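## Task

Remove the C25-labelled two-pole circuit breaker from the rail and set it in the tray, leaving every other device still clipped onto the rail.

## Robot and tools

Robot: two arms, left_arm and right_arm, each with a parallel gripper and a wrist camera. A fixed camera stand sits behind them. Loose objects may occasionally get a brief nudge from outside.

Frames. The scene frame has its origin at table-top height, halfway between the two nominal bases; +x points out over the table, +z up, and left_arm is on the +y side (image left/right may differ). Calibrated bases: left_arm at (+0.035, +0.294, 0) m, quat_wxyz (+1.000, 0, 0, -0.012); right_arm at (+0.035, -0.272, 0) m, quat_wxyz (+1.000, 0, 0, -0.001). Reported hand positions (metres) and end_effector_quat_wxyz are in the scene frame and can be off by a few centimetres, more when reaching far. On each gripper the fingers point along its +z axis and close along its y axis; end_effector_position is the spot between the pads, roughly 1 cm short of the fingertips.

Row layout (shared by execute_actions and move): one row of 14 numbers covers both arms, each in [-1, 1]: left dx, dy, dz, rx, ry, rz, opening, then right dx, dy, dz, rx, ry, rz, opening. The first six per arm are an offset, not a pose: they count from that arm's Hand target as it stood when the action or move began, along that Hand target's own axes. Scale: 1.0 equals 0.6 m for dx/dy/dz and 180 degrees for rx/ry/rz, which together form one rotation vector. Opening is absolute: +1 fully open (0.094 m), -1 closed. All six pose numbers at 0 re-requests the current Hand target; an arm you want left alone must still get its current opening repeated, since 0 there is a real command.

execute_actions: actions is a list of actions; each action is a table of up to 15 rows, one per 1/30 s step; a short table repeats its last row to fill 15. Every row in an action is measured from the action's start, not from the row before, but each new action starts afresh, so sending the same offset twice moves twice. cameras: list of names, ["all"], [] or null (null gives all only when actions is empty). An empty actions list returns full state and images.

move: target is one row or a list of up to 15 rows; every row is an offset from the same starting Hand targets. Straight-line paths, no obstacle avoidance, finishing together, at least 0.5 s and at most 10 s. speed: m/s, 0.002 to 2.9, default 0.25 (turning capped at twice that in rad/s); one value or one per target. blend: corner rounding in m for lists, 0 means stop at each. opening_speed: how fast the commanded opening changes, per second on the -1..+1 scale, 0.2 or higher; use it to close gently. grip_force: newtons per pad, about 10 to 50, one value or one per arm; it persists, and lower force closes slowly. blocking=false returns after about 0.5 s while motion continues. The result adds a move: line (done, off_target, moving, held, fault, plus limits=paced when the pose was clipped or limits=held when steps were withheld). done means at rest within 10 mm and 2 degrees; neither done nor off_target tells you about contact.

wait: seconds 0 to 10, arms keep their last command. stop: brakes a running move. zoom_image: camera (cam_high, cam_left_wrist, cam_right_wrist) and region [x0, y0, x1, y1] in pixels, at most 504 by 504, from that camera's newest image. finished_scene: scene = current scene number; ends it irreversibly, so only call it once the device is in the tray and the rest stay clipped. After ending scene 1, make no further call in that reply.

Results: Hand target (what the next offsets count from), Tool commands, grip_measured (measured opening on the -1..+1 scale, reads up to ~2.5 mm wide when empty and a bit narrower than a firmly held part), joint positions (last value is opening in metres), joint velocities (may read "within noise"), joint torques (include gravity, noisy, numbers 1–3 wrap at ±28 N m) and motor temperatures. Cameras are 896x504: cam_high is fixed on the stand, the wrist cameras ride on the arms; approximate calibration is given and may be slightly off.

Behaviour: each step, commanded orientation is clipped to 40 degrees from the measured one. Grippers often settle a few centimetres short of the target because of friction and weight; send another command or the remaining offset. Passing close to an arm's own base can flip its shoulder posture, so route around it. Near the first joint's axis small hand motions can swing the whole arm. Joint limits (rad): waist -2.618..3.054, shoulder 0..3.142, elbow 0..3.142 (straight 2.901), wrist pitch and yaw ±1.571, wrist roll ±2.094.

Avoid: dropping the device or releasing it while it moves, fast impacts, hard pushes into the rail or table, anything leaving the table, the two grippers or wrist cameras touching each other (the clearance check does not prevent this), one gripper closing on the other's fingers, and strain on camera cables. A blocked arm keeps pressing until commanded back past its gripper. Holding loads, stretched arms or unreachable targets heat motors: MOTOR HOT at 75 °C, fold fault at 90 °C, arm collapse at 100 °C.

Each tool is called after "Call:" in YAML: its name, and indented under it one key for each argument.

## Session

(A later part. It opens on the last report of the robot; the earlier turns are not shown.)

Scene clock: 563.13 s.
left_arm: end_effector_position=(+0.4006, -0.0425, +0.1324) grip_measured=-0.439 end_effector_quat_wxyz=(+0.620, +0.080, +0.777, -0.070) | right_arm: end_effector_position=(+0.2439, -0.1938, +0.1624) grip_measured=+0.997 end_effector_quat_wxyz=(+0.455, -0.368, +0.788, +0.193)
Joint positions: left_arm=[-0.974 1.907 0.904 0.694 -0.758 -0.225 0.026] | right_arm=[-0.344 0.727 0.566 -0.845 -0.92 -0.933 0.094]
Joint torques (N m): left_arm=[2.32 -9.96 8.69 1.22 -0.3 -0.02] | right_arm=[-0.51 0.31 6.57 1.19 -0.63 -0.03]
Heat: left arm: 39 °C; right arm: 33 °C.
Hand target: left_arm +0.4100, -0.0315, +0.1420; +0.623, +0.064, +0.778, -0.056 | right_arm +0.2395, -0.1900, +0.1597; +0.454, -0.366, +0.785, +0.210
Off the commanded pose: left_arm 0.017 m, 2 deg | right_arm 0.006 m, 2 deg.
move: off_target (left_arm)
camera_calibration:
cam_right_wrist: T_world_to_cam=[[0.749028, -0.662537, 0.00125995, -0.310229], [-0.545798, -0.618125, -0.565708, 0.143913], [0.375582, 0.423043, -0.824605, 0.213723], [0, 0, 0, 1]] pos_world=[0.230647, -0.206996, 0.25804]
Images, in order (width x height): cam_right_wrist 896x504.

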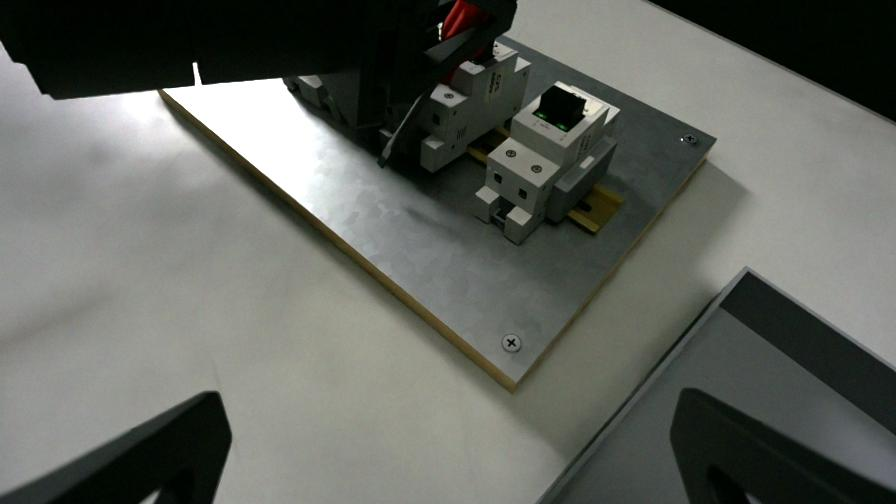

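Call:
move:
  target:
    - [-0.065,0,-0.0146,0,0,0,-1,0,0,0,0,0,0,1]
    - [-0.0755,-0.0315,-0.1043,0,-0.111,0,-1,0,0,0,0,0,0,1]
  cameras: ["cam_right_wrist"]
  speed: 0.15
  blend: [0.01,0]

Call:
zoom_image:
  camera: "cam_right_wrist"
  region: [370, 60, 490, 190]

Scene clock: 571.93 s.
left_arm: end_effector_position=(+0.3573, -0.0405, +0.2042) grip_measured=-0.439 end_effector_quat_wxyz=(+0.747, +0.055, +0.660, -0.062) | right_arm: end_effector_position=(+0.2439, -0.1938, +0.1624) grip_measured=+0.997 end_effector_quat_wxyz=(+0.455, -0.368, +0.788, +0.193)
Joint positions: left_arm=[-1.102 1.932 0.787 1.356 -0.948 0.174 0.026] | right_arm=[-0.344 0.727 0.566 -0.845 -0.92 -0.933 0.094]
Joint torques (N m): left_arm=[-0.18 -6.49 5.89 1.71 0.08 0.03] | right_arm=[-0.54 0.35 6.56 1.2 -0.64 -0.03]
Heat: left arm: 37 °C; right arm: 33 °C.
Hand target: left_arm +0.3565, -0.0410, +0.1999; +0.748, +0.053, +0.658, -0.066 | right_arm +0.2395, -0.1900, +0.1597; +0.454, -0.366, +0.785, +0.210
Off the commanded pose: left_arm 0.004 m, 1 deg | right_arm 0.006 m, 2 deg.
move: done
camera_calibration:
cam_right_wrist: T_world_to_cam=[[0.749028, -0.662537, 0.00125995, -0.310229], [-0.545798, -0.618125, -0.565708, 0.143913], [0.375582, 0.423043, -0.824605, 0.213723], [0, 0, 0, 1]] pos_world=[0.230647, -0.206996, 0.25804]
Images, in order (width x height): cam_right_wrist 896x504.

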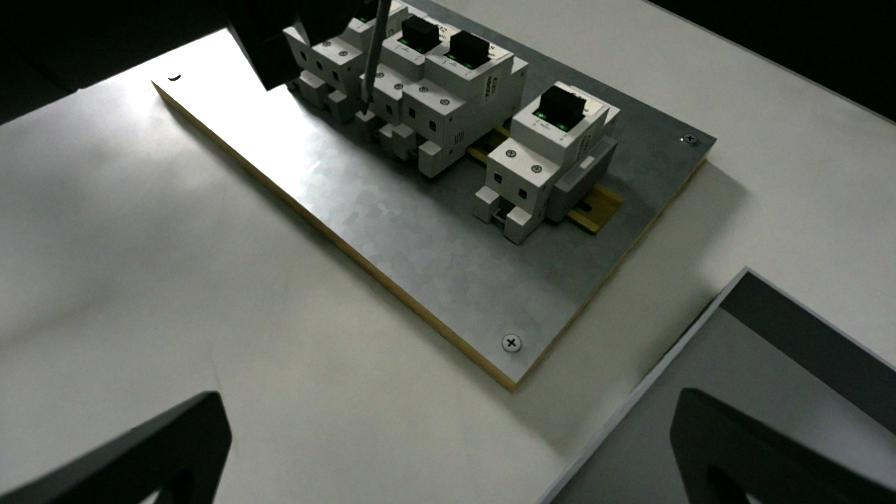

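Scaled by 3.877 from the camera's 896x504 image, which has a finer 1280x720 frame.

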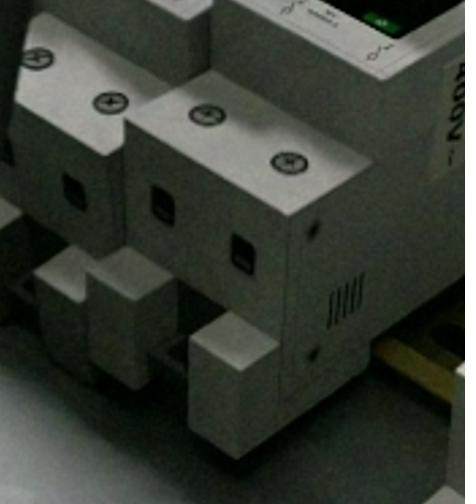

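Call:
move:
  target: [0.04,-0.001,0.0375,0,-0.022,0,-1,0,0,0,0,0,0,1]
  cameras: ["cam_right_wrist"]
  speed: 0.1

Call:
zoom_image:
  camera: "cam_right_wrist"
  region: [370, 60, 490, 190]

Scene clock: 592.77 s.
left_arm: end_effector_position=(+0.3800, -0.0436, +0.1580) grip_measured=-0.439 end_effector_quat_wxyz=(+0.743, +0.088, +0.663, -0.032) | right_arm: end_effector_position=(+0.2439, -0.1938, +0.1624) grip_measured=+0.997 end_effector_quat_wxyz=(+0.455, -0.368, +0.788, +0.193)
Joint positions: left_arm=[-1.046 2.107 0.817 1.46 -0.888 0.222 0.026] | right_arm=[-0.344 0.727 0.566 -0.845 -0.92 -0.933 0.094]
Joint torques (N m): left_arm=[0.32 -7.47 7.82 2.64 0.18 -0.02] | right_arm=[-0.5 0.34 6.56 1.19 -0.64 -0.03]
Heat: left arm: 37 °C; right arm: 33 °C.
Hand target: left_arm +0.3814, -0.0460, +0.1790; +0.770, +0.051, +0.632, -0.068 | right_arm +0.2395, -0.1900, +0.1597; +0.454, -0.366, +0.785, +0.210
Off the commanded pose: left_arm 0.021 m, 8 deg | right_arm 0.006 m, 2 deg.
joint sent to its limit (left arm) — joint 4 (wrist pitch), upper limit. The joint targets still meet the commanded pose.
move: off_target (left_arm)
camera_calibration:
cam_right_wrist: T_world_to_cam=[[0.749028, -0.662537, 0.00125995, -0.310229], [-0.545798, -0.618125, -0.565708, 0.143913], [0.375582, 0.423043, -0.824605, 0.213723], [0, 0, 0, 1]] pos_world=[0.230647, -0.206996, 0.25804]
Images, in order (width x height): cam_right_wrist 896x504.

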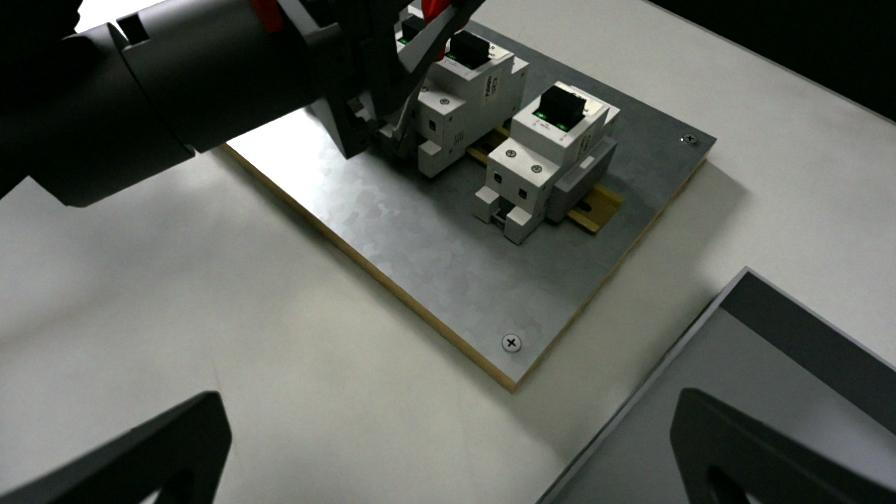

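Scaled by 3.877 from the camera's 896x504 image, which has a finer 1280x720 frame.

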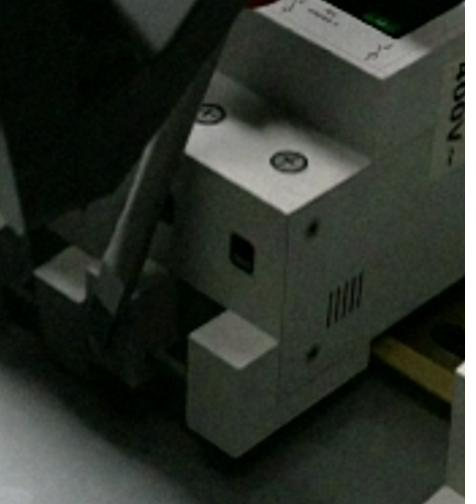

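Call:
move:
  target: [-0.04,0,0,0,0.022,0,-1,0,0,0,0,0,0,1]
  cameras: ["cam_right_wrist"]
  speed: 0.1

Call:
zoom_image:
  camera: "cam_right_wrist"
  region: [350, 20, 490, 190]

Scene clock: 604.37 s.
left_arm: end_effector_position=(+0.3776, -0.0420, +0.1811) grip_measured=-0.439 end_effector_quat_wxyz=(+0.738, +0.074, +0.669, -0.043) | right_arm: end_effector_position=(+0.2439, -0.1938, +0.1624) grip_measured=+0.997 end_effector_quat_wxyz=(+0.455, -0.368, +0.788, +0.193)
Joint positions: left_arm=[-1.052 2.004 0.817 1.34 -0.9 0.172 0.026] | right_arm=[-0.344 0.727 0.566 -0.845 -0.92 -0.933 0.094]
Joint torques (N m): left_arm=[-0.47 -10.63 8.17 1.57 0.05 -0.16] | right_arm=[-0.51 0.36 6.56 1.2 -0.63 -0.02]
Heat: left arm: 39 °C; right arm: 33 °C.
Hand target: left_arm +0.3767, -0.0451, +0.2026; +0.748, +0.054, +0.658, -0.066 | right_arm +0.2395, -0.1900, +0.1597; +0.454, -0.366, +0.785, +0.210
Off the commanded pose: left_arm 0.022 m, 4 deg | right_arm 0.006 m, 2 deg.
move: off_target (left_arm)
camera_calibration:
cam_right_wrist: T_world_to_cam=[[0.749028, -0.662537, 0.00125995, -0.310229], [-0.545798, -0.618125, -0.565708, 0.143913], [0.375582, 0.423043, -0.824605, 0.213723], [0, 0, 0, 1]] pos_world=[0.230647, -0.206996, 0.25804]
Images, in order (width x height): cam_right_wrist 896x504.

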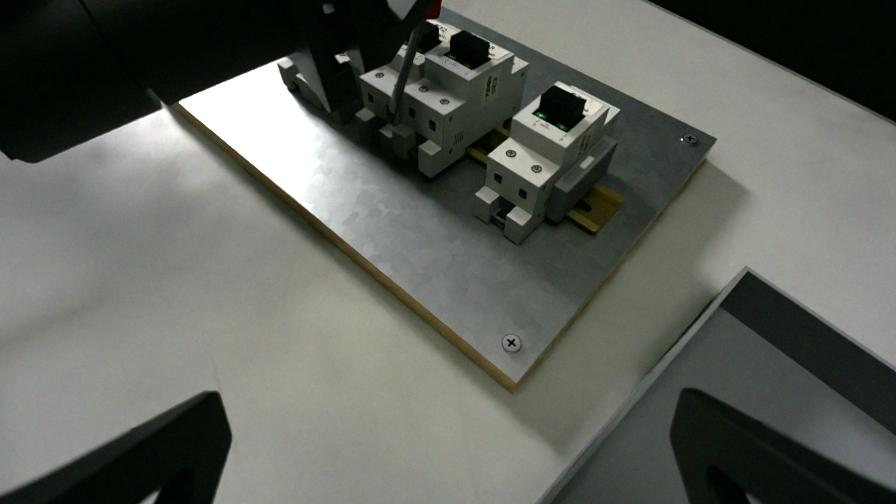

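Scaled by 2.965 from the camera's 896x504 image, which has a finer 1280x720 frame.

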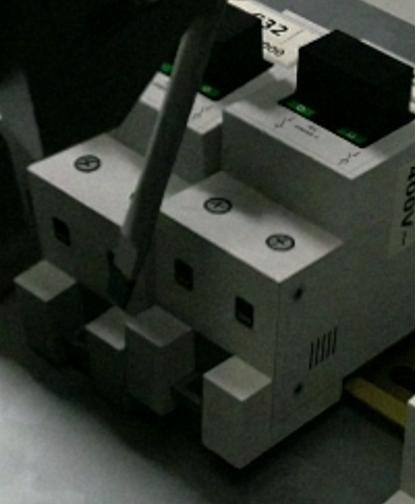

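Call:
move:
  target: [-0.0173,-0.019,0.0208,0,0,0,-1,0,0,0,0,0,0,1]
  cameras: ["cam_right_wrist"]
  speed: 0.1

Call:
zoom_image:
  camera: "cam_right_wrist"
  region: [350, 20, 490, 190]

Scene clock: 611.63 s.
left_arm: end_effector_position=(+0.3849, -0.0554, +0.1932) grip_measured=-0.439 end_effector_quat_wxyz=(+0.738, +0.074, +0.669, -0.044) | right_arm: end_effector_position=(+0.2439, -0.1938, +0.1624) grip_measured=+0.997 end_effector_quat_wxyz=(+0.455, -0.368, +0.788, +0.193)
Joint positions: left_arm=[-1.052 2.004 0.894 1.263 -0.901 0.17 0.026] | right_arm=[-0.344 0.727 0.566 -0.845 -0.92 -0.933 0.094]
Joint torques (N m): left_arm=[-0.02 -10.62 8.94 1.52 0.1 -0.14] | right_arm=[-0.54 0.35 6.56 1.2 -0.63 -0.02]
Heat: left arm: 38 °C; right arm: 33 °C.
Hand target: left_arm +0.3857, -0.0582, +0.2146; +0.748, +0.054, +0.658, -0.066 | right_arm +0.2395, -0.1900, +0.1597; +0.454, -0.366, +0.785, +0.210
Off the commanded pose: left_arm 0.022 m, 4 deg | right_arm 0.006 m, 2 deg.
move: off_target (left_arm)
camera_calibration:
cam_right_wrist: T_world_to_cam=[[0.749028, -0.662537, 0.00125995, -0.310229], [-0.545798, -0.618125, -0.565708, 0.143913], [0.375582, 0.423043, -0.824605, 0.213723], [0, 0, 0, 1]] pos_world=[0.230647, -0.206996, 0.25804]
Images, in order (width x height): cam_right_wrist 896x504.

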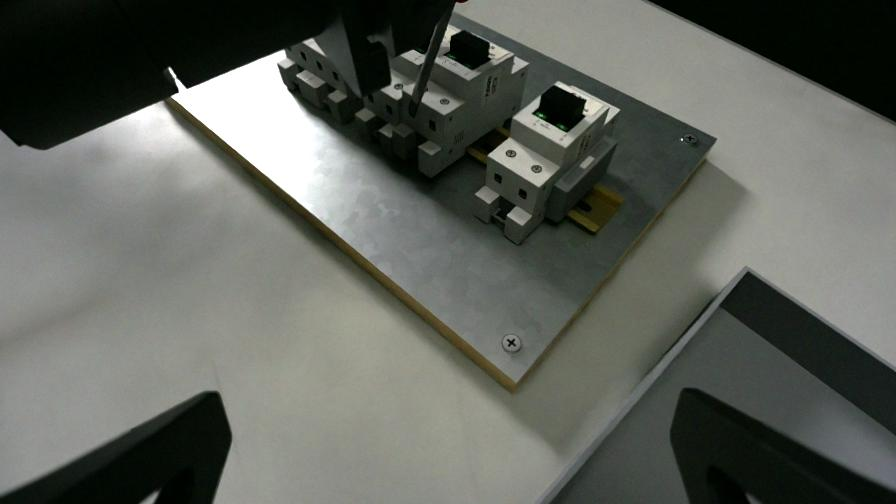

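Scaled by 2.965 from the camera's 896x504 image, which has a finer 1280x720 frame.

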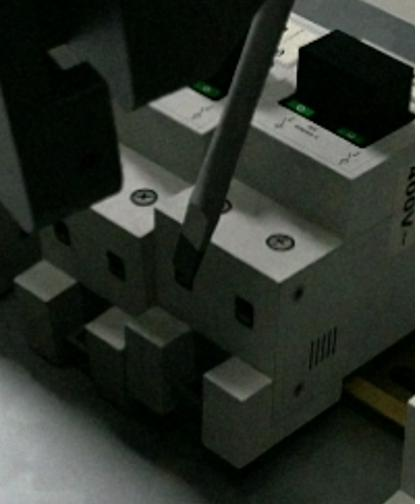

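Call:
move:
  target: [0.0025,0.0087,0.0203,0,0,0,-1,0,0,0,0,0,0,1]
  cameras: ["cam_right_wrist"]
  speed: 0.1

Call:
zoom_image:
  camera: "cam_right_wrist"
  region: [370, 40, 490, 190]

Scene clock: 620.23 s.
left_arm: end_effector_position=(+0.3965, -0.0510, +0.1955) grip_measured=-0.439 end_effector_quat_wxyz=(+0.739, +0.070, +0.669, -0.044) | right_arm: end_effector_position=(+0.2439, -0.1938, +0.1624) grip_measured=+0.997 end_effector_quat_wxyz=(+0.455, -0.368, +0.788, +0.193)
Joint positions: left_arm=[-1.02 2.004 0.908 1.246 -0.874 0.159 0.026] | right_arm=[-0.344 0.727 0.566 -0.845 -0.92 -0.933 0.094]
Joint torques (N m): left_arm=[0.23 -10.09 9.24 1.55 0.18 -0.15] | right_arm=[-0.54 0.34 6.57 1.2 -0.62 -0.03]
Heat: left arm: 37 °C; right arm: 33 °C.
Hand target: left_arm +0.3987, -0.0551, +0.2146; +0.748, +0.054, +0.658, -0.066 | right_arm +0.2395, -0.1900, +0.1597; +0.454, -0.366, +0.785, +0.210
Off the commanded pose: left_arm 0.020 m, 4 deg | right_arm 0.006 m, 2 deg.
move: off_target (left_arm)
camera_calibration:
cam_right_wrist: T_world_to_cam=[[0.749028, -0.662537, 0.00125995, -0.310229], [-0.545798, -0.618125, -0.565708, 0.143913], [0.375582, 0.423043, -0.824605, 0.213723], [0, 0, 0, 1]] pos_world=[0.230647, -0.206996, 0.25804]
Images, in order (width x height): cam_right_wrist 896x504.

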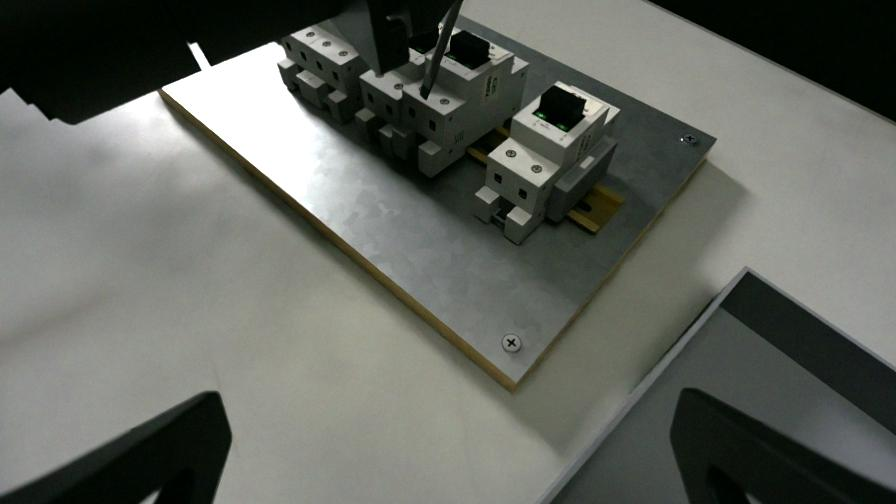

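Scaled by 3.360 from the camera's 896x504 image, which has a finer 1280x720 frame.

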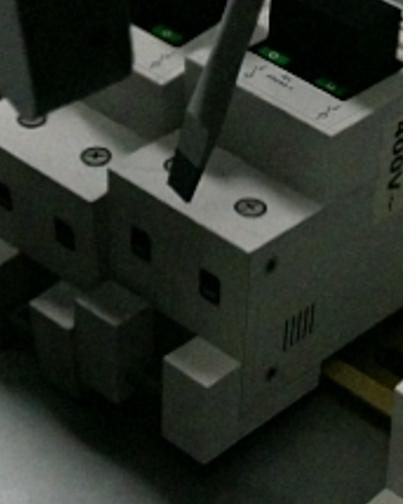

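Call:
move:
  target:
    - [0.0325,-0.001,-0.0133,0,0,0,-1,0,0,0,0,0,0,1]
    - [0.0655,-0.002,-0.0253,0,0,0,-1,0,0,0,0,0,0,1]
  cameras: ["cam_right_wrist"]
  speed: 0.08
  blend: [0.01,0]

Call:
zoom_image:
  camera: "cam_right_wrist"
  region: [370, 40, 490, 190]

Scene clock: 627.50 s.
left_arm: end_effector_position=(+0.3904, -0.0541, +0.1776) grip_measured=-0.439 end_effector_quat_wxyz=(+0.746, +0.058, +0.661, -0.059) | right_arm: end_effector_position=(+0.2439, -0.1938, +0.1624) grip_measured=+0.997 end_effector_quat_wxyz=(+0.455, -0.368, +0.788, +0.193)
Joint positions: left_arm=[-1.037 2.087 0.893 1.386 -0.886 0.158 0.026] | right_arm=[-0.344 0.727 0.566 -0.845 -0.92 -0.933 0.094]
Joint torques (N m): left_arm=[-0.39 -7.61 5.74 1.8 0.08 -0.08] | right_arm=[-0.53 0.35 6.57 1.19 -0.63 -0.02]
Heat: left arm: 37 °C; right arm: 33 °C.
Hand target: left_arm +0.3885, -0.0548, +0.1737; +0.748, +0.054, +0.658, -0.066 | right_arm +0.2395, -0.1900, +0.1597; +0.454, -0.366, +0.785, +0.210
Off the commanded pose: left_arm 0.004 m, 1 deg | right_arm 0.006 m, 2 deg.
move: done
camera_calibration:
cam_right_wrist: T_world_to_cam=[[0.749028, -0.662537, 0.00125995, -0.310229], [-0.545798, -0.618125, -0.565708, 0.143913], [0.375582, 0.423043, -0.824605, 0.213723], [0, 0, 0, 1]] pos_world=[0.230647, -0.206996, 0.25804]
Images, in order (width x height): cam_right_wrist 896x504.

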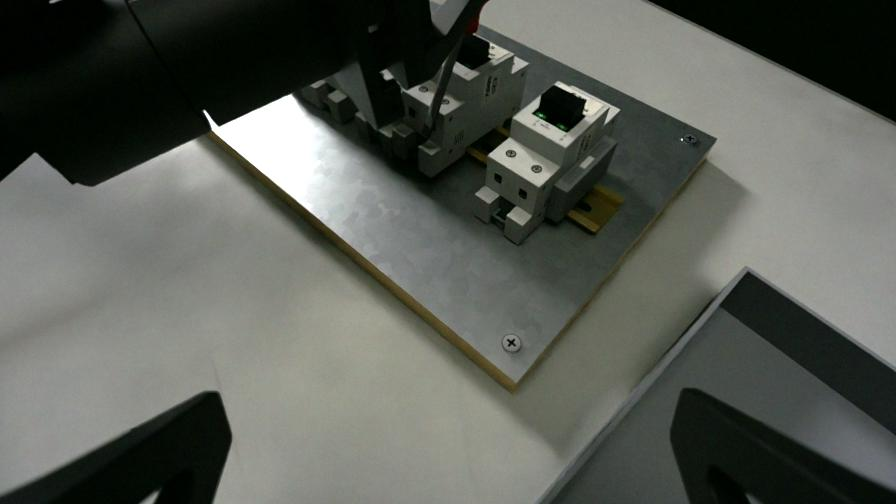

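Scaled by 3.360 from the camera's 896x504 image, which has a finer 1280x720 frame.

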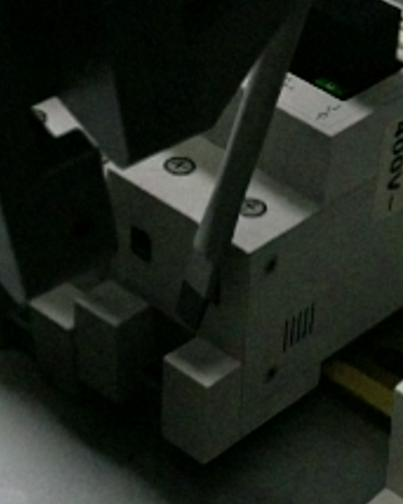

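Call:
move:
  target: [0.0005,0.0195,0.005,0,0,0,-1,0,0,0,0,0,0,1]
  cameras: ["cam_right_wrist"]
  speed: 0.08

Call:
zoom_image:
  camera: "cam_right_wrist"
  region: [370, 40, 490, 190]

Scene clock: 634.63 s.
left_arm: end_effector_position=(+0.3915, -0.0479, +0.1720) grip_measured=-0.439 end_effector_quat_wxyz=(+0.745, +0.062, +0.662, -0.058) | right_arm: end_effector_position=(+0.2439, -0.1938, +0.1624) grip_measured=+0.997 end_effector_quat_wxyz=(+0.455, -0.368, +0.788, +0.193)
Joint positions: left_arm=[-1.025 2.087 0.865 1.402 -0.869 0.155 0.026] | right_arm=[-0.344 0.727 0.566 -0.845 -0.92 -0.933 0.094]
Joint torques (N m): left_arm=[1.07 -8.73 5.19 1.81 0.14 -0.13] | right_arm=[-0.51 0.36 6.56 1.2 -0.64 -0.03]
Heat: left arm: 36 °C; right arm: 33 °C.
Hand target: left_arm +0.3935, -0.0437, +0.1737; +0.748, +0.054, +0.658, -0.066 | right_arm +0.2395, -0.1900, +0.1597; +0.454, -0.366, +0.785, +0.210
Off the commanded pose: left_arm 0.005 m, 1 deg | right_arm 0.006 m, 2 deg.
move: done
camera_calibration:
cam_right_wrist: T_world_to_cam=[[0.749028, -0.662537, 0.00125995, -0.310229], [-0.545798, -0.618125, -0.565708, 0.143913], [0.375582, 0.423043, -0.824605, 0.213723], [0, 0, 0, 1]] pos_world=[0.230647, -0.206996, 0.25804]
Images, in order (width x height): cam_right_wrist 896x504.

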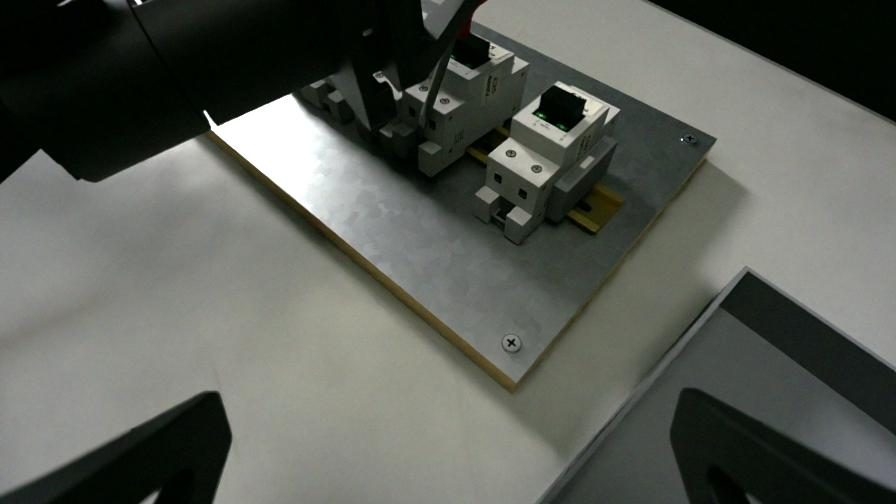

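Scaled by 3.360 from the camera's 896x504 image, which has a finer 1280x720 frame.

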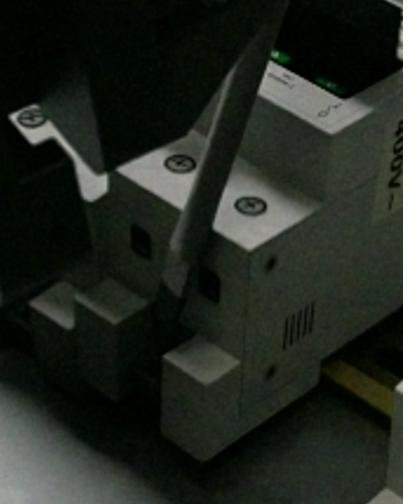

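Call:
move:
  target:
    - [0.0,0.0097,-0.001,0,0,0,-1,0,0,0,0,0,0,1]
    - [0.0325,0.0097,-0.0077,0,0,0,-1,0,0,0,0,0,0,1]
  cameras: ["cam_right_wrist"]
  speed: 0.08

Call:
zoom_image:
  camera: "cam_right_wrist"
  region: [390, 80, 470, 180]

Scene clock: 640.80 s.
left_arm: end_effector_position=(+0.3902, -0.0453, +0.1611) grip_measured=-0.439 end_effector_quat_wxyz=(+0.745, +0.065, +0.661, -0.065) | right_arm: end_effector_position=(+0.2439, -0.1938, +0.1624) grip_measured=+0.997 end_effector_quat_wxyz=(+0.455, -0.368, +0.788, +0.193)
Joint positions: left_arm=[-1.019 2.116 0.84 1.454 -0.849 0.146 0.026] | right_arm=[-0.344 0.727 0.566 -0.845 -0.92 -0.933 0.094]
Joint torques (N m): left_arm=[1.09 -6.71 4.52 2.08 0.02 -0.08] | right_arm=[-0.53 0.35 6.56 1.19 -0.63 -0.03]
Heat: left arm: 37 °C; right arm: 32 °C.
Hand target: left_arm +0.3924, -0.0378, +0.1536; +0.748, +0.054, +0.658, -0.066 | right_arm +0.2395, -0.1900, +0.1597; +0.454, -0.366, +0.785, +0.210
Off the commanded pose: left_arm 0.011 m, 1 deg | right_arm 0.006 m, 2 deg.
move: off_target (left_arm)
camera_calibration:
cam_right_wrist: T_world_to_cam=[[0.749028, -0.662537, 0.00125995, -0.310229], [-0.545798, -0.618125, -0.565708, 0.143913], [0.375582, 0.423043, -0.824605, 0.213723], [0, 0, 0, 1]] pos_world=[0.230647, -0.206996, 0.25804]
Images, in order (width x height): cam_right_wrist 896x504.

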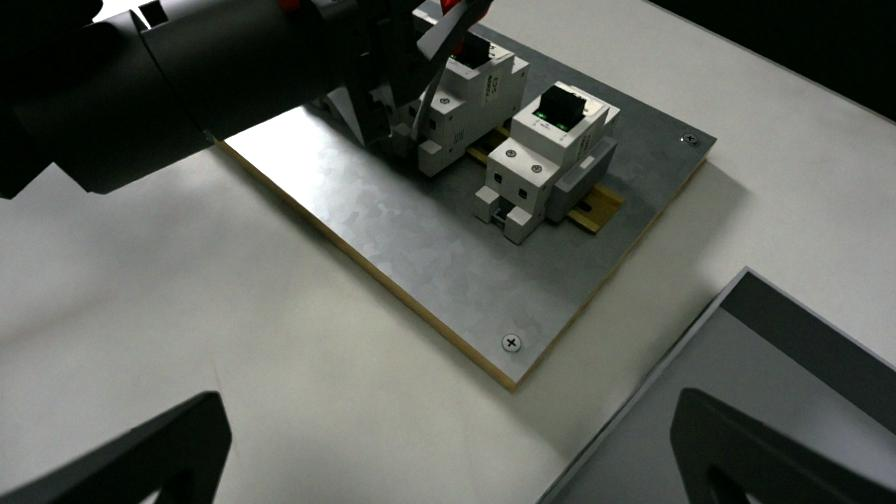

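Scaled by 5.040 from the camera's 896x504 image, which has a finer 1280x720 frame.

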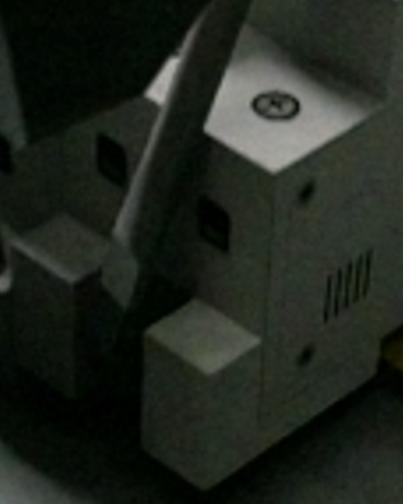

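Call:
move:
  target: [0.0242,-0.009,0.0035,0,0,0,-1,0,0,0,0,0,0,1]
  cameras: ["cam_right_wrist"]
  speed: 0.06

Call:
zoom_image:
  camera: "cam_right_wrist"
  region: [390, 80, 470, 180]

Scene clock: 647.40 s.
left_arm: end_effector_position=(+0.3913, -0.0478, +0.1385) grip_measured=-0.439 end_effector_quat_wxyz=(+0.735, +0.079, +0.671, -0.055) | right_arm: end_effector_position=(+0.2439, -0.1938, +0.1624) grip_measured=+0.997 end_effector_quat_wxyz=(+0.455, -0.368, +0.788, +0.193)
Joint positions: left_arm=[-1.019 2.17 0.844 1.459 -0.846 0.143 0.026] | right_arm=[-0.344 0.727 0.566 -0.845 -0.92 -0.933 0.094]
Joint torques (N m): left_arm=[0.94 -6.2 6.54 2.36 -0.04 -0.08] | right_arm=[-0.53 0.34 6.56 1.2 -0.63 -0.04]
Heat: left arm: 37 °C; right arm: 32 °C.
Hand target: left_arm +0.3954, -0.0439, +0.1397; +0.748, +0.054, +0.658, -0.066 | right_arm +0.2395, -0.1900, +0.1597; +0.454, -0.366, +0.785, +0.210
Off the commanded pose: left_arm 0.006 m, 4 deg | right_arm 0.006 m, 2 deg.
move: off_target (left_arm)
camera_calibration:
cam_right_wrist: T_world_to_cam=[[0.749028, -0.662537, 0.00125995, -0.310229], [-0.545798, -0.618125, -0.565708, 0.143913], [0.375582, 0.423043, -0.824605, 0.213723], [0, 0, 0, 1]] pos_world=[0.230647, -0.206996, 0.25804]
Images, in order (width x height): cam_right_wrist 896x504.

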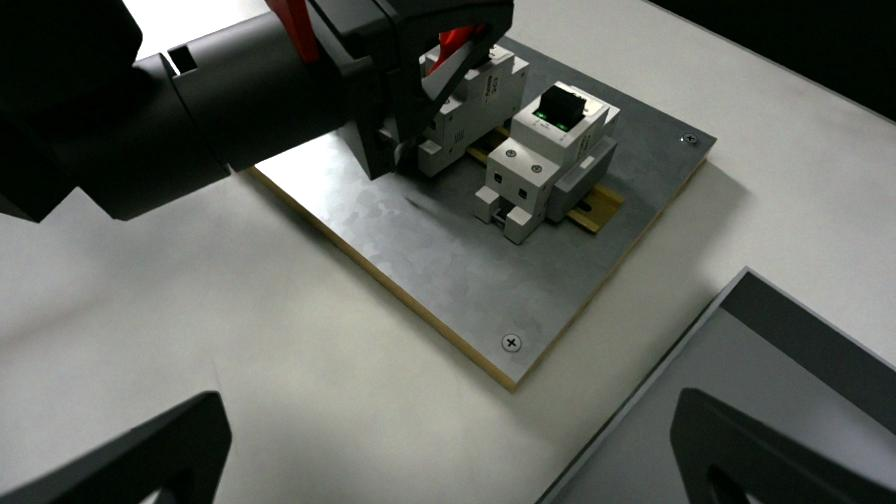

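Scaled by 5.040 from the camera's 896x504 image, which has a finer 1280x720 frame.

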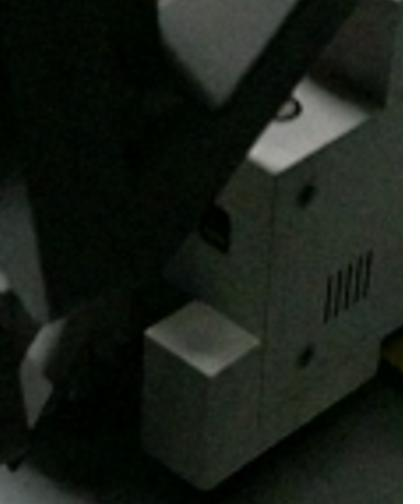

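Call:
move:
  target:
    - [-0.1,0,0.01,0,0,0,-1,0,0,0,0,0,0,1]
    - [-0.105,0.0128,0.03,0,0,0,-1,0,0,0,0,0,0,1]
  blend: [0.01,0]
  speed: 0.15
  cameras: ["cam_right_wrist","cam_high"]

Call:
zoom_image:
  camera: "cam_right_wrist"
  region: [350, 0, 530, 180]

Scene clock: 665.87 s.
left_arm: end_effector_position=(+0.4065, -0.0337, +0.1833) grip_measured=-0.439 end_effector_quat_wxyz=(+0.738, +0.069, +0.670, -0.043) | right_arm: end_effector_position=(+0.2439, -0.1938, +0.1624) grip_measured=+0.997 end_effector_quat_wxyz=(+0.455, -0.368, +0.788, +0.193)
Joint positions: left_arm=[-0.973 2.014 0.858 1.293 -0.831 0.147 0.026] | right_arm=[-0.344 0.727 0.566 -0.845 -0.92 -0.933 0.094]
Joint torques (N m): left_arm=[-0.14 -10.71 8.2 1.53 0.13 -0.15] | right_arm=[-0.55 0.35 6.54 1.18 -0.64 -0.02]
Heat: left arm: 38 °C; right arm: 32 °C.
Hand target: left_arm +0.4064, -0.0375, +0.2043; +0.748, +0.054, +0.658, -0.066 | right_arm +0.2395, -0.1900, +0.1597; +0.454, -0.366, +0.785, +0.210
Off the commanded pose: left_arm 0.022 m, 4 deg | right_arm 0.006 m, 2 deg.
move: off_target (left_arm); blend cut to 0.0073 m at target 1
camera_calibration:
cam_right_wrist: T_world_to_cam=[[0.749028, -0.662537, 0.00125995, -0.310229], [-0.545798, -0.618125, -0.565708, 0.143913], [0.375582, 0.423043, -0.824605, 0.213723], [0, 0, 0, 1]] pos_world=[0.230647, -0.206996, 0.25804]
Images, in order (width x height): cam_high 896x504, cam_right_wrist 896x504.

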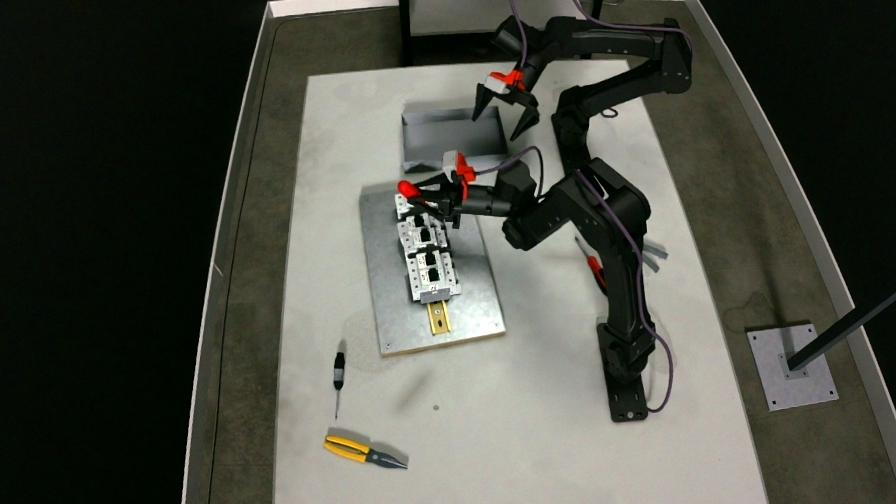

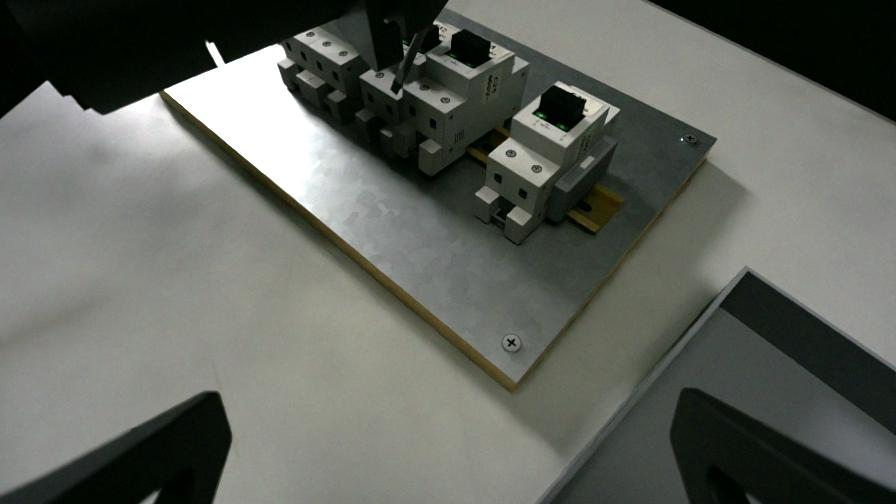

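Scaled by 2.800 from the camera's 896x504 image, which has a finer 1280x720 frame.

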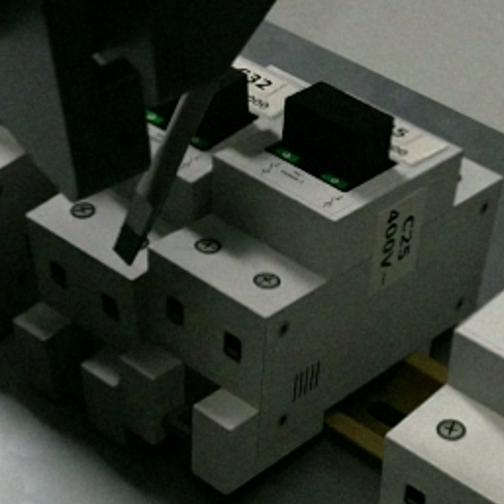

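Call:
move:
  target:
    - [-0.0826,0,0.0107,0,0,0,-1,0,0,0,0,0,0,1]
    - [-0.0661,-0.0088,0.1378,0,0,0,-1,0,0,0,0,0,0,1]
    - [0.0148,-0.0083,0.1275,0,0,0,-1,0,0,0,0,0,0,1]
  blend: [0.01,0.01,0]
  speed: 0.15
  cameras: ["cam_right_wrist"]

Call:
zoom_image:
  camera: "cam_right_wrist"
  region: [400, 0, 560, 180]

Scene clock: 678.73 s.
left_arm: end_effector_position=(+0.4818, -0.0536, +0.2083) grip_measured=-0.439 end_effector_quat_wxyz=(+0.745, +0.056, +0.662, -0.055) | right_arm: end_effector_position=(+0.2439, -0.1938, +0.1624) grip_measured=+0.997 end_effector_quat_wxyz=(+0.455, -0.368, +0.788, +0.193)
Joint positions: left_arm=[-0.847 2.127 1.165 1.117 -0.706 0.111 0.026] | right_arm=[-0.344 0.727 0.566 -0.845 -0.92 -0.933 0.094]
Joint torques (N m): left_arm=[0.03 -9.2 7.09 1.86 0.15 -0.11] | right_arm=[-0.57 0.35 6.54 1.2 -0.64 -0.03]
Heat: left arm: 37 °C; right arm: 32 °C.
Hand target: left_arm +0.4815, -0.0555, +0.2053; +0.748, +0.053, +0.658, -0.066 | right_arm +0.2395, -0.1900, +0.1597; +0.454, -0.366, +0.785, +0.210
Off the commanded pose: left_arm 0.004 m, 1 deg | right_arm 0.006 m, 2 deg.
move: done
camera_calibration:
cam_right_wrist: T_world_to_cam=[[0.749028, -0.662537, 0.00125995, -0.310229], [-0.545798, -0.618125, -0.565708, 0.143913], [0.375582, 0.423043, -0.824605, 0.213723], [0, 0, 0, 1]] pos_world=[0.230647, -0.206996, 0.25804]
Images, in order (width x height): cam_right_wrist 896x504.

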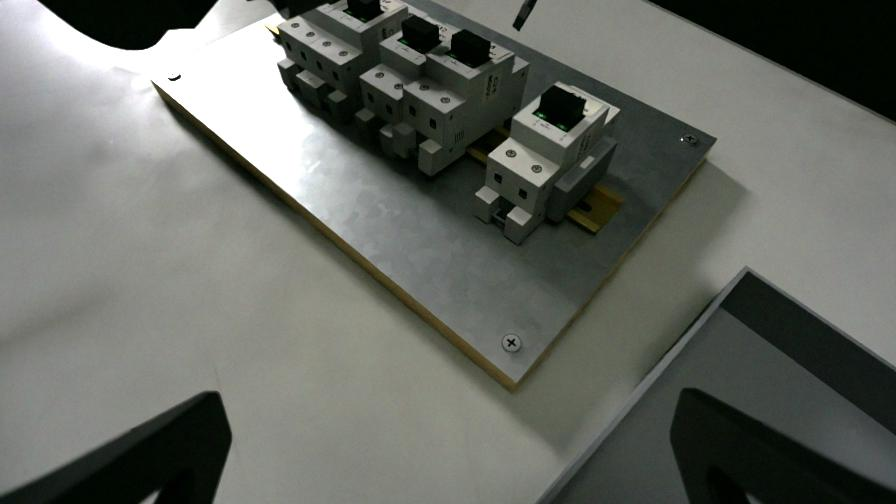

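Scaled by 2.800 from the camera's 896x504 image, which has a finer 1280x720 frame.

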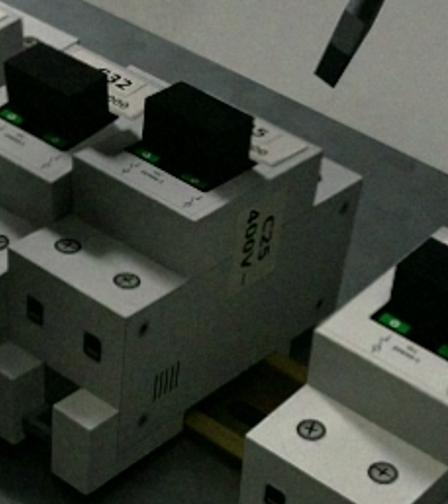

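Call:
move:
  target:
    - [0.021,0.0182,-0.0058,0,0,0,-1,0,0,0,0,0,0,1]
    - [-0.0097,-0.0098,-0.0993,0,0,0,-1,0,0,0,0,0,0,1]
  speed: 0.08
  cameras: ["cam_right_wrist"]

Call:
zoom_image:
  camera: "cam_right_wrist"
  region: [370, 0, 550, 180]

Scene clock: 685.70 s.
left_arm: end_effector_position=(+0.4323, -0.0438, +0.2036) grip_measured=-0.439 end_effector_quat_wxyz=(+0.753, +0.043, +0.655, -0.050) | right_arm: end_effector_position=(+0.2439, -0.1938, +0.1624) grip_measured=+0.997 end_effector_quat_wxyz=(+0.455, -0.368, +0.788, +0.193)
Joint positions: left_arm=[-0.937 2.065 0.992 1.277 -0.818 0.149 0.026] | right_arm=[-0.344 0.727 0.566 -0.845 -0.92 -0.933 0.094]
Joint torques (N m): left_arm=[-2.21 -10.92 4.9 1.32 0.16 -0.23] | right_arm=[-0.53 0.32 6.57 1.2 -0.63 -0.03]
Motor temperatures (°C): left_arm=[18 28 29 37 17 20 22] | right_arm=[21 21 32 22 22 17 20]
Heat: left arm: 37 °C; right arm: 32 °C.
Hand target: left_arm +0.4215, -0.0512, +0.2036; +0.748, +0.054, +0.658, -0.066 | right_arm +0.2395, -0.1900, +0.1597; +0.454, -0.366, +0.785, +0.210
Off the commanded pose: left_arm 0.013 m, 2 deg | right_arm 0.006 m, 2 deg.
move: off_target (left_arm)
camera_calibration:
cam_right_wrist: T_world_to_cam=[[0.749028, -0.662537, 0.00125995, -0.310229], [-0.545798, -0.618125, -0.565708, 0.143913], [0.375582, 0.423043, -0.824605, 0.213723], [0, 0, 0, 1]] pos_world=[0.230647, -0.206996, 0.25804]
Images, in order (width x height): cam_right_wrist 896x504.

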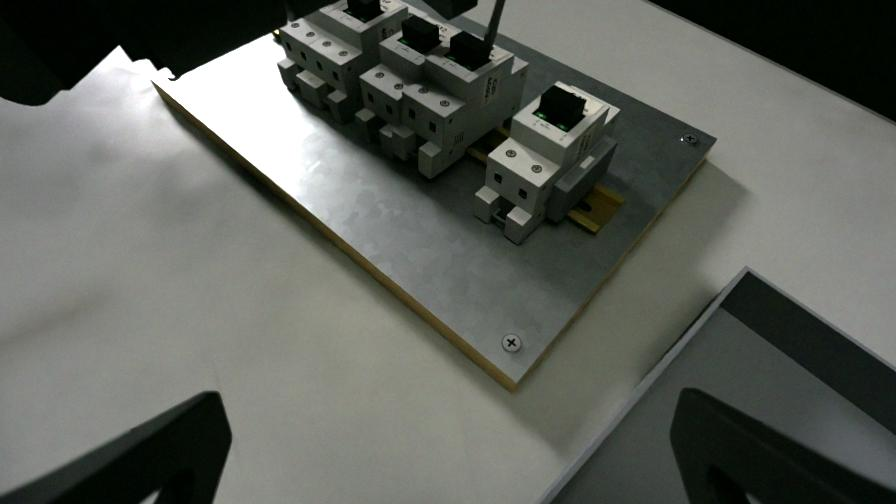

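Scaled by 2.800 from the camera's 896x504 image, which has a finer 1280x720 frame.

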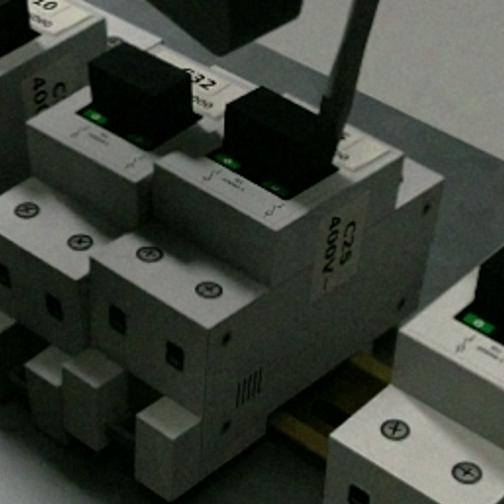

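Call:
move:
  target: [-0.0123,-0.0129,-0.044,0,0,0,-1,0,0,0,0,0,0,1]
  speed: 0.08
  cameras: ["cam_right_wrist"]

Call:
zoom_image:
  camera: "cam_right_wrist"
  region: [370, 0, 550, 180]

Scene clock: 690.60 s.
left_arm: end_effector_position=(+0.4030, -0.0469, +0.2061) grip_measured=-0.442 end_effector_quat_wxyz=(+0.751, +0.044, +0.657, -0.045) | right_arm: end_effector_position=(+0.2439, -0.1938, +0.1624) grip_measured=+0.997 end_effector_quat_wxyz=(+0.455, -0.368, +0.788, +0.193)
Joint positions: left_arm=[-1.009 2.022 0.936 1.3 -0.894 0.175 0.026] | right_arm=[-0.344 0.727 0.566 -0.845 -0.92 -0.933 0.094]
Joint torques (N m): left_arm=[-1.89 -10.44 5.05 1.32 0.28 -0.29] | right_arm=[-0.51 0.35 6.57 1.19 -0.64 -0.03]
Heat: left arm: 36 °C; right arm: 32 °C.
Hand target: left_arm +0.3935, -0.0541, +0.2077; +0.748, +0.053, +0.658, -0.066 | right_arm +0.2395, -0.1900, +0.1597; +0.454, -0.366, +0.785, +0.210
Off the commanded pose: left_arm 0.012 m, 3 deg | right_arm 0.006 m, 2 deg.
move: off_target (left_arm)
camera_calibration:
cam_right_wrist: T_world_to_cam=[[0.749028, -0.662537, 0.00125995, -0.310229], [-0.545798, -0.618125, -0.565708, 0.143913], [0.375582, 0.423043, -0.824605, 0.213723], [0, 0, 0, 1]] pos_world=[0.230647, -0.206996, 0.25804]
Images, in order (width x height): cam_right_wrist 896x504.

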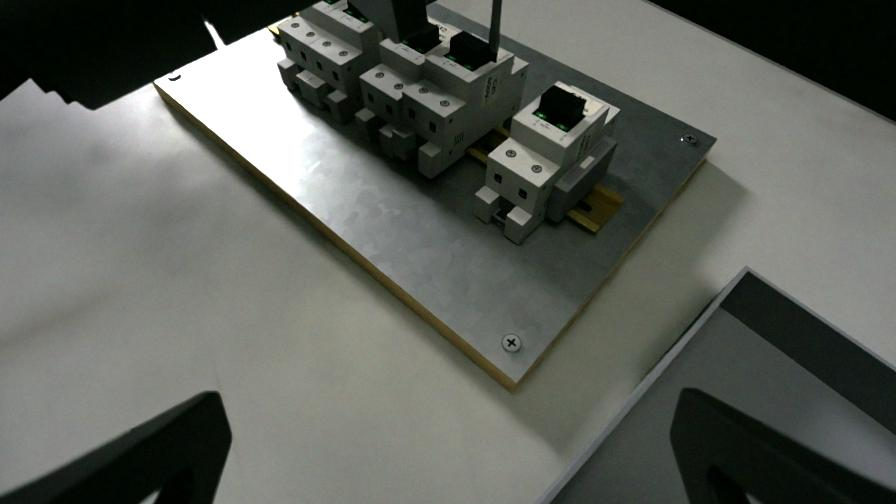

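Scaled by 2.800 from the camera's 896x504 image, which has a finer 1280x720 frame.

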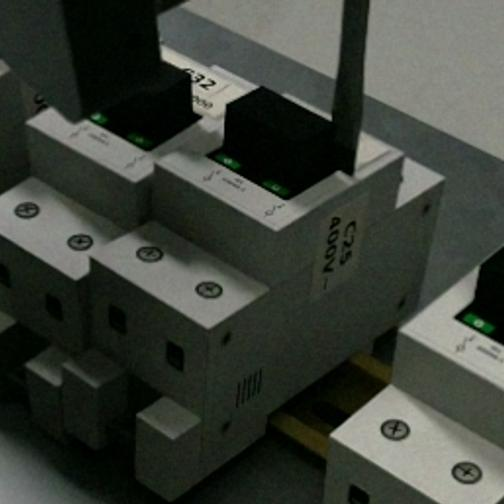

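Call:
move:
  target:
    - [-0.0496,0,0.0064,0,0,0,-1,0,0,0,0,0,0,1]
    - [0.0079,0.023,-0.0808,0,0,0,-1,0,0,0,0,0,0,1]
  speed: 0.15
  blend: [0.01,0]
  cameras: ["cam_right_wrist"]

Call:
zoom_image:
  camera: "cam_right_wrist"
  region: [370, 30, 490, 180]

Scene clock: 700.37 s.
left_arm: end_effector_position=(+0.3524, -0.0339, +0.1918) grip_measured=-0.446 end_effector_quat_wxyz=(+0.744, +0.061, +0.663, -0.056) | right_arm: end_effector_position=(+0.2439, -0.1938, +0.1624) grip_measured=+0.997 end_effector_quat_wxyz=(+0.455, -0.368, +0.788, +0.193)
Joint positions: left_arm=[-1.108 1.943 0.743 1.397 -0.955 0.178 0.026] | right_arm=[-0.344 0.727 0.566 -0.845 -0.92 -0.933 0.094]
Joint torques (N m): left_arm=[-0.61 -8.16 5.19 1.72 0.06 -0.04] | right_arm=[-0.53 0.31 6.57 1.2 -0.64 -0.03]
Heat: left arm: 35 °C; right arm: 32 °C.
Hand target: left_arm +0.3490, -0.0326, +0.1966; +0.748, +0.053, +0.658, -0.066 | right_arm +0.2395, -0.1900, +0.1597; +0.454, -0.366, +0.785, +0.210
Off the commanded pose: left_arm 0.006 m, 2 deg | right_arm 0.006 m, 2 deg.
move: done
camera_calibration:
cam_right_wrist: T_world_to_cam=[[0.749028, -0.662537, 0.00125995, -0.310229], [-0.545798, -0.618125, -0.565708, 0.143913], [0.375582, 0.423043, -0.824605, 0.213723], [0, 0, 0, 1]] pos_world=[0.230647, -0.206996, 0.25804]
Images, in order (width x height): cam_right_wrist 896x504.

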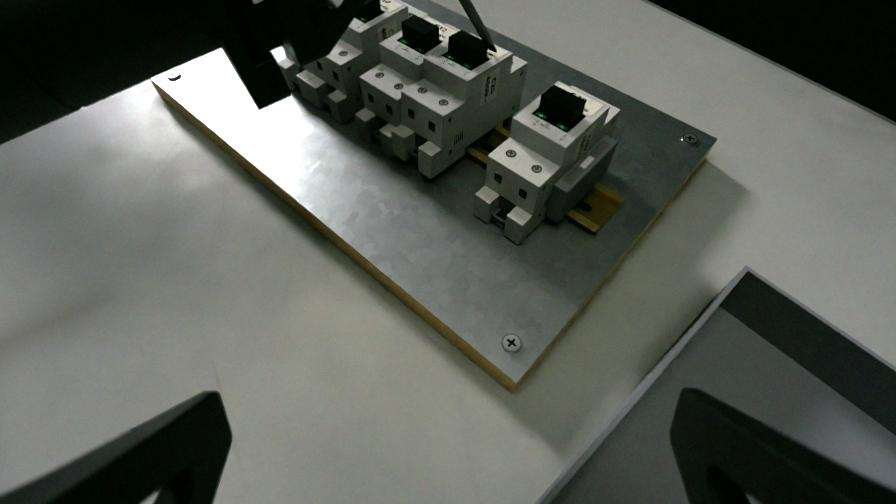

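Scaled by 3.360 from the camera's 896x504 image, which has a finer 1280x720 frame.

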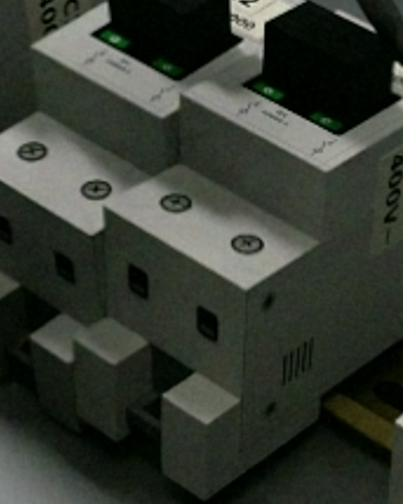

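Call:
move:
  target:
    - [-0.0992,0,0.0128,0,0,0,-1,0,0,0,0,0,0,1]
    - [-0.111,-0.003,-0.0788,0,0,0,-1,0,0,0,0,0,0,1]
  speed: 0.15
  cameras: ["cam_right_wrist"]

Call:
zoom_image:
  camera: "cam_right_wrist"
  region: [350, 0, 530, 180]

Scene clock: 710.60 s.
left_arm: end_effector_position=(+0.2962, -0.0310, +0.2430) grip_measured=-0.446 end_effector_quat_wxyz=(+0.742, +0.072, +0.665, -0.049) | right_arm: end_effector_position=(+0.2439, -0.1938, +0.1624) grip_measured=+0.997 end_effector_quat_wxyz=(+0.455, -0.368, +0.788, +0.193)
Joint positions: left_arm=[-1.269 1.699 0.704 1.232 -1.108 0.254 0.026] | right_arm=[-0.344 0.727 0.566 -0.845 -0.92 -0.933 0.094]
Joint torques (N m): left_arm=[0.05 -8.88 6.16 1.63 0.16 0.02] | right_arm=[-0.53 0.32 6.54 1.19 -0.63 -0.03]
Heat: left arm: 36 °C; right arm: 32 °C.
Hand target: left_arm +0.2942, -0.0246, +0.2565; +0.748, +0.053, +0.658, -0.066 | right_arm +0.2395, -0.1900, +0.1597; +0.454, -0.366, +0.785, +0.210
Off the commanded pose: left_arm 0.015 m, 3 deg | right_arm 0.006 m, 2 deg.
move: off_target (left_arm)
camera_calibration:
cam_right_wrist: T_world_to_cam=[[0.749028, -0.662537, 0.00125995, -0.310229], [-0.545798, -0.618125, -0.565708, 0.143913], [0.375582, 0.423043, -0.824605, 0.213723], [0, 0, 0, 1]] pos_world=[0.230647, -0.206996, 0.25804]
Images, in order (width x height): cam_right_wrist 896x504.

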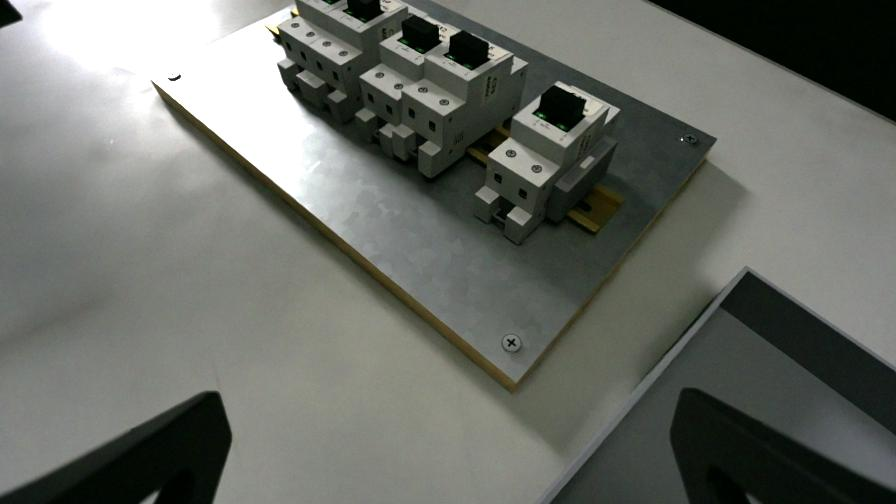

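Scaled by 2.800 from the camera's 896x504 image, which has a finer 1280x720 frame.

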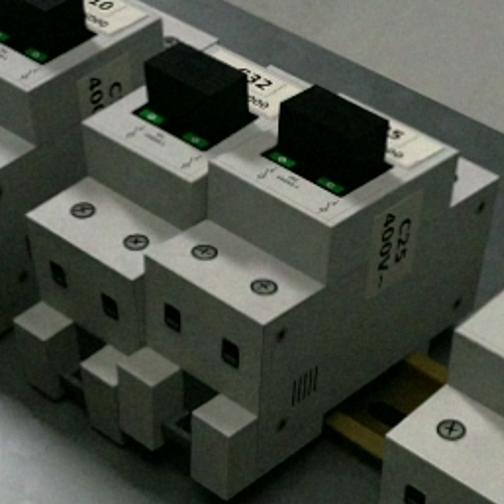

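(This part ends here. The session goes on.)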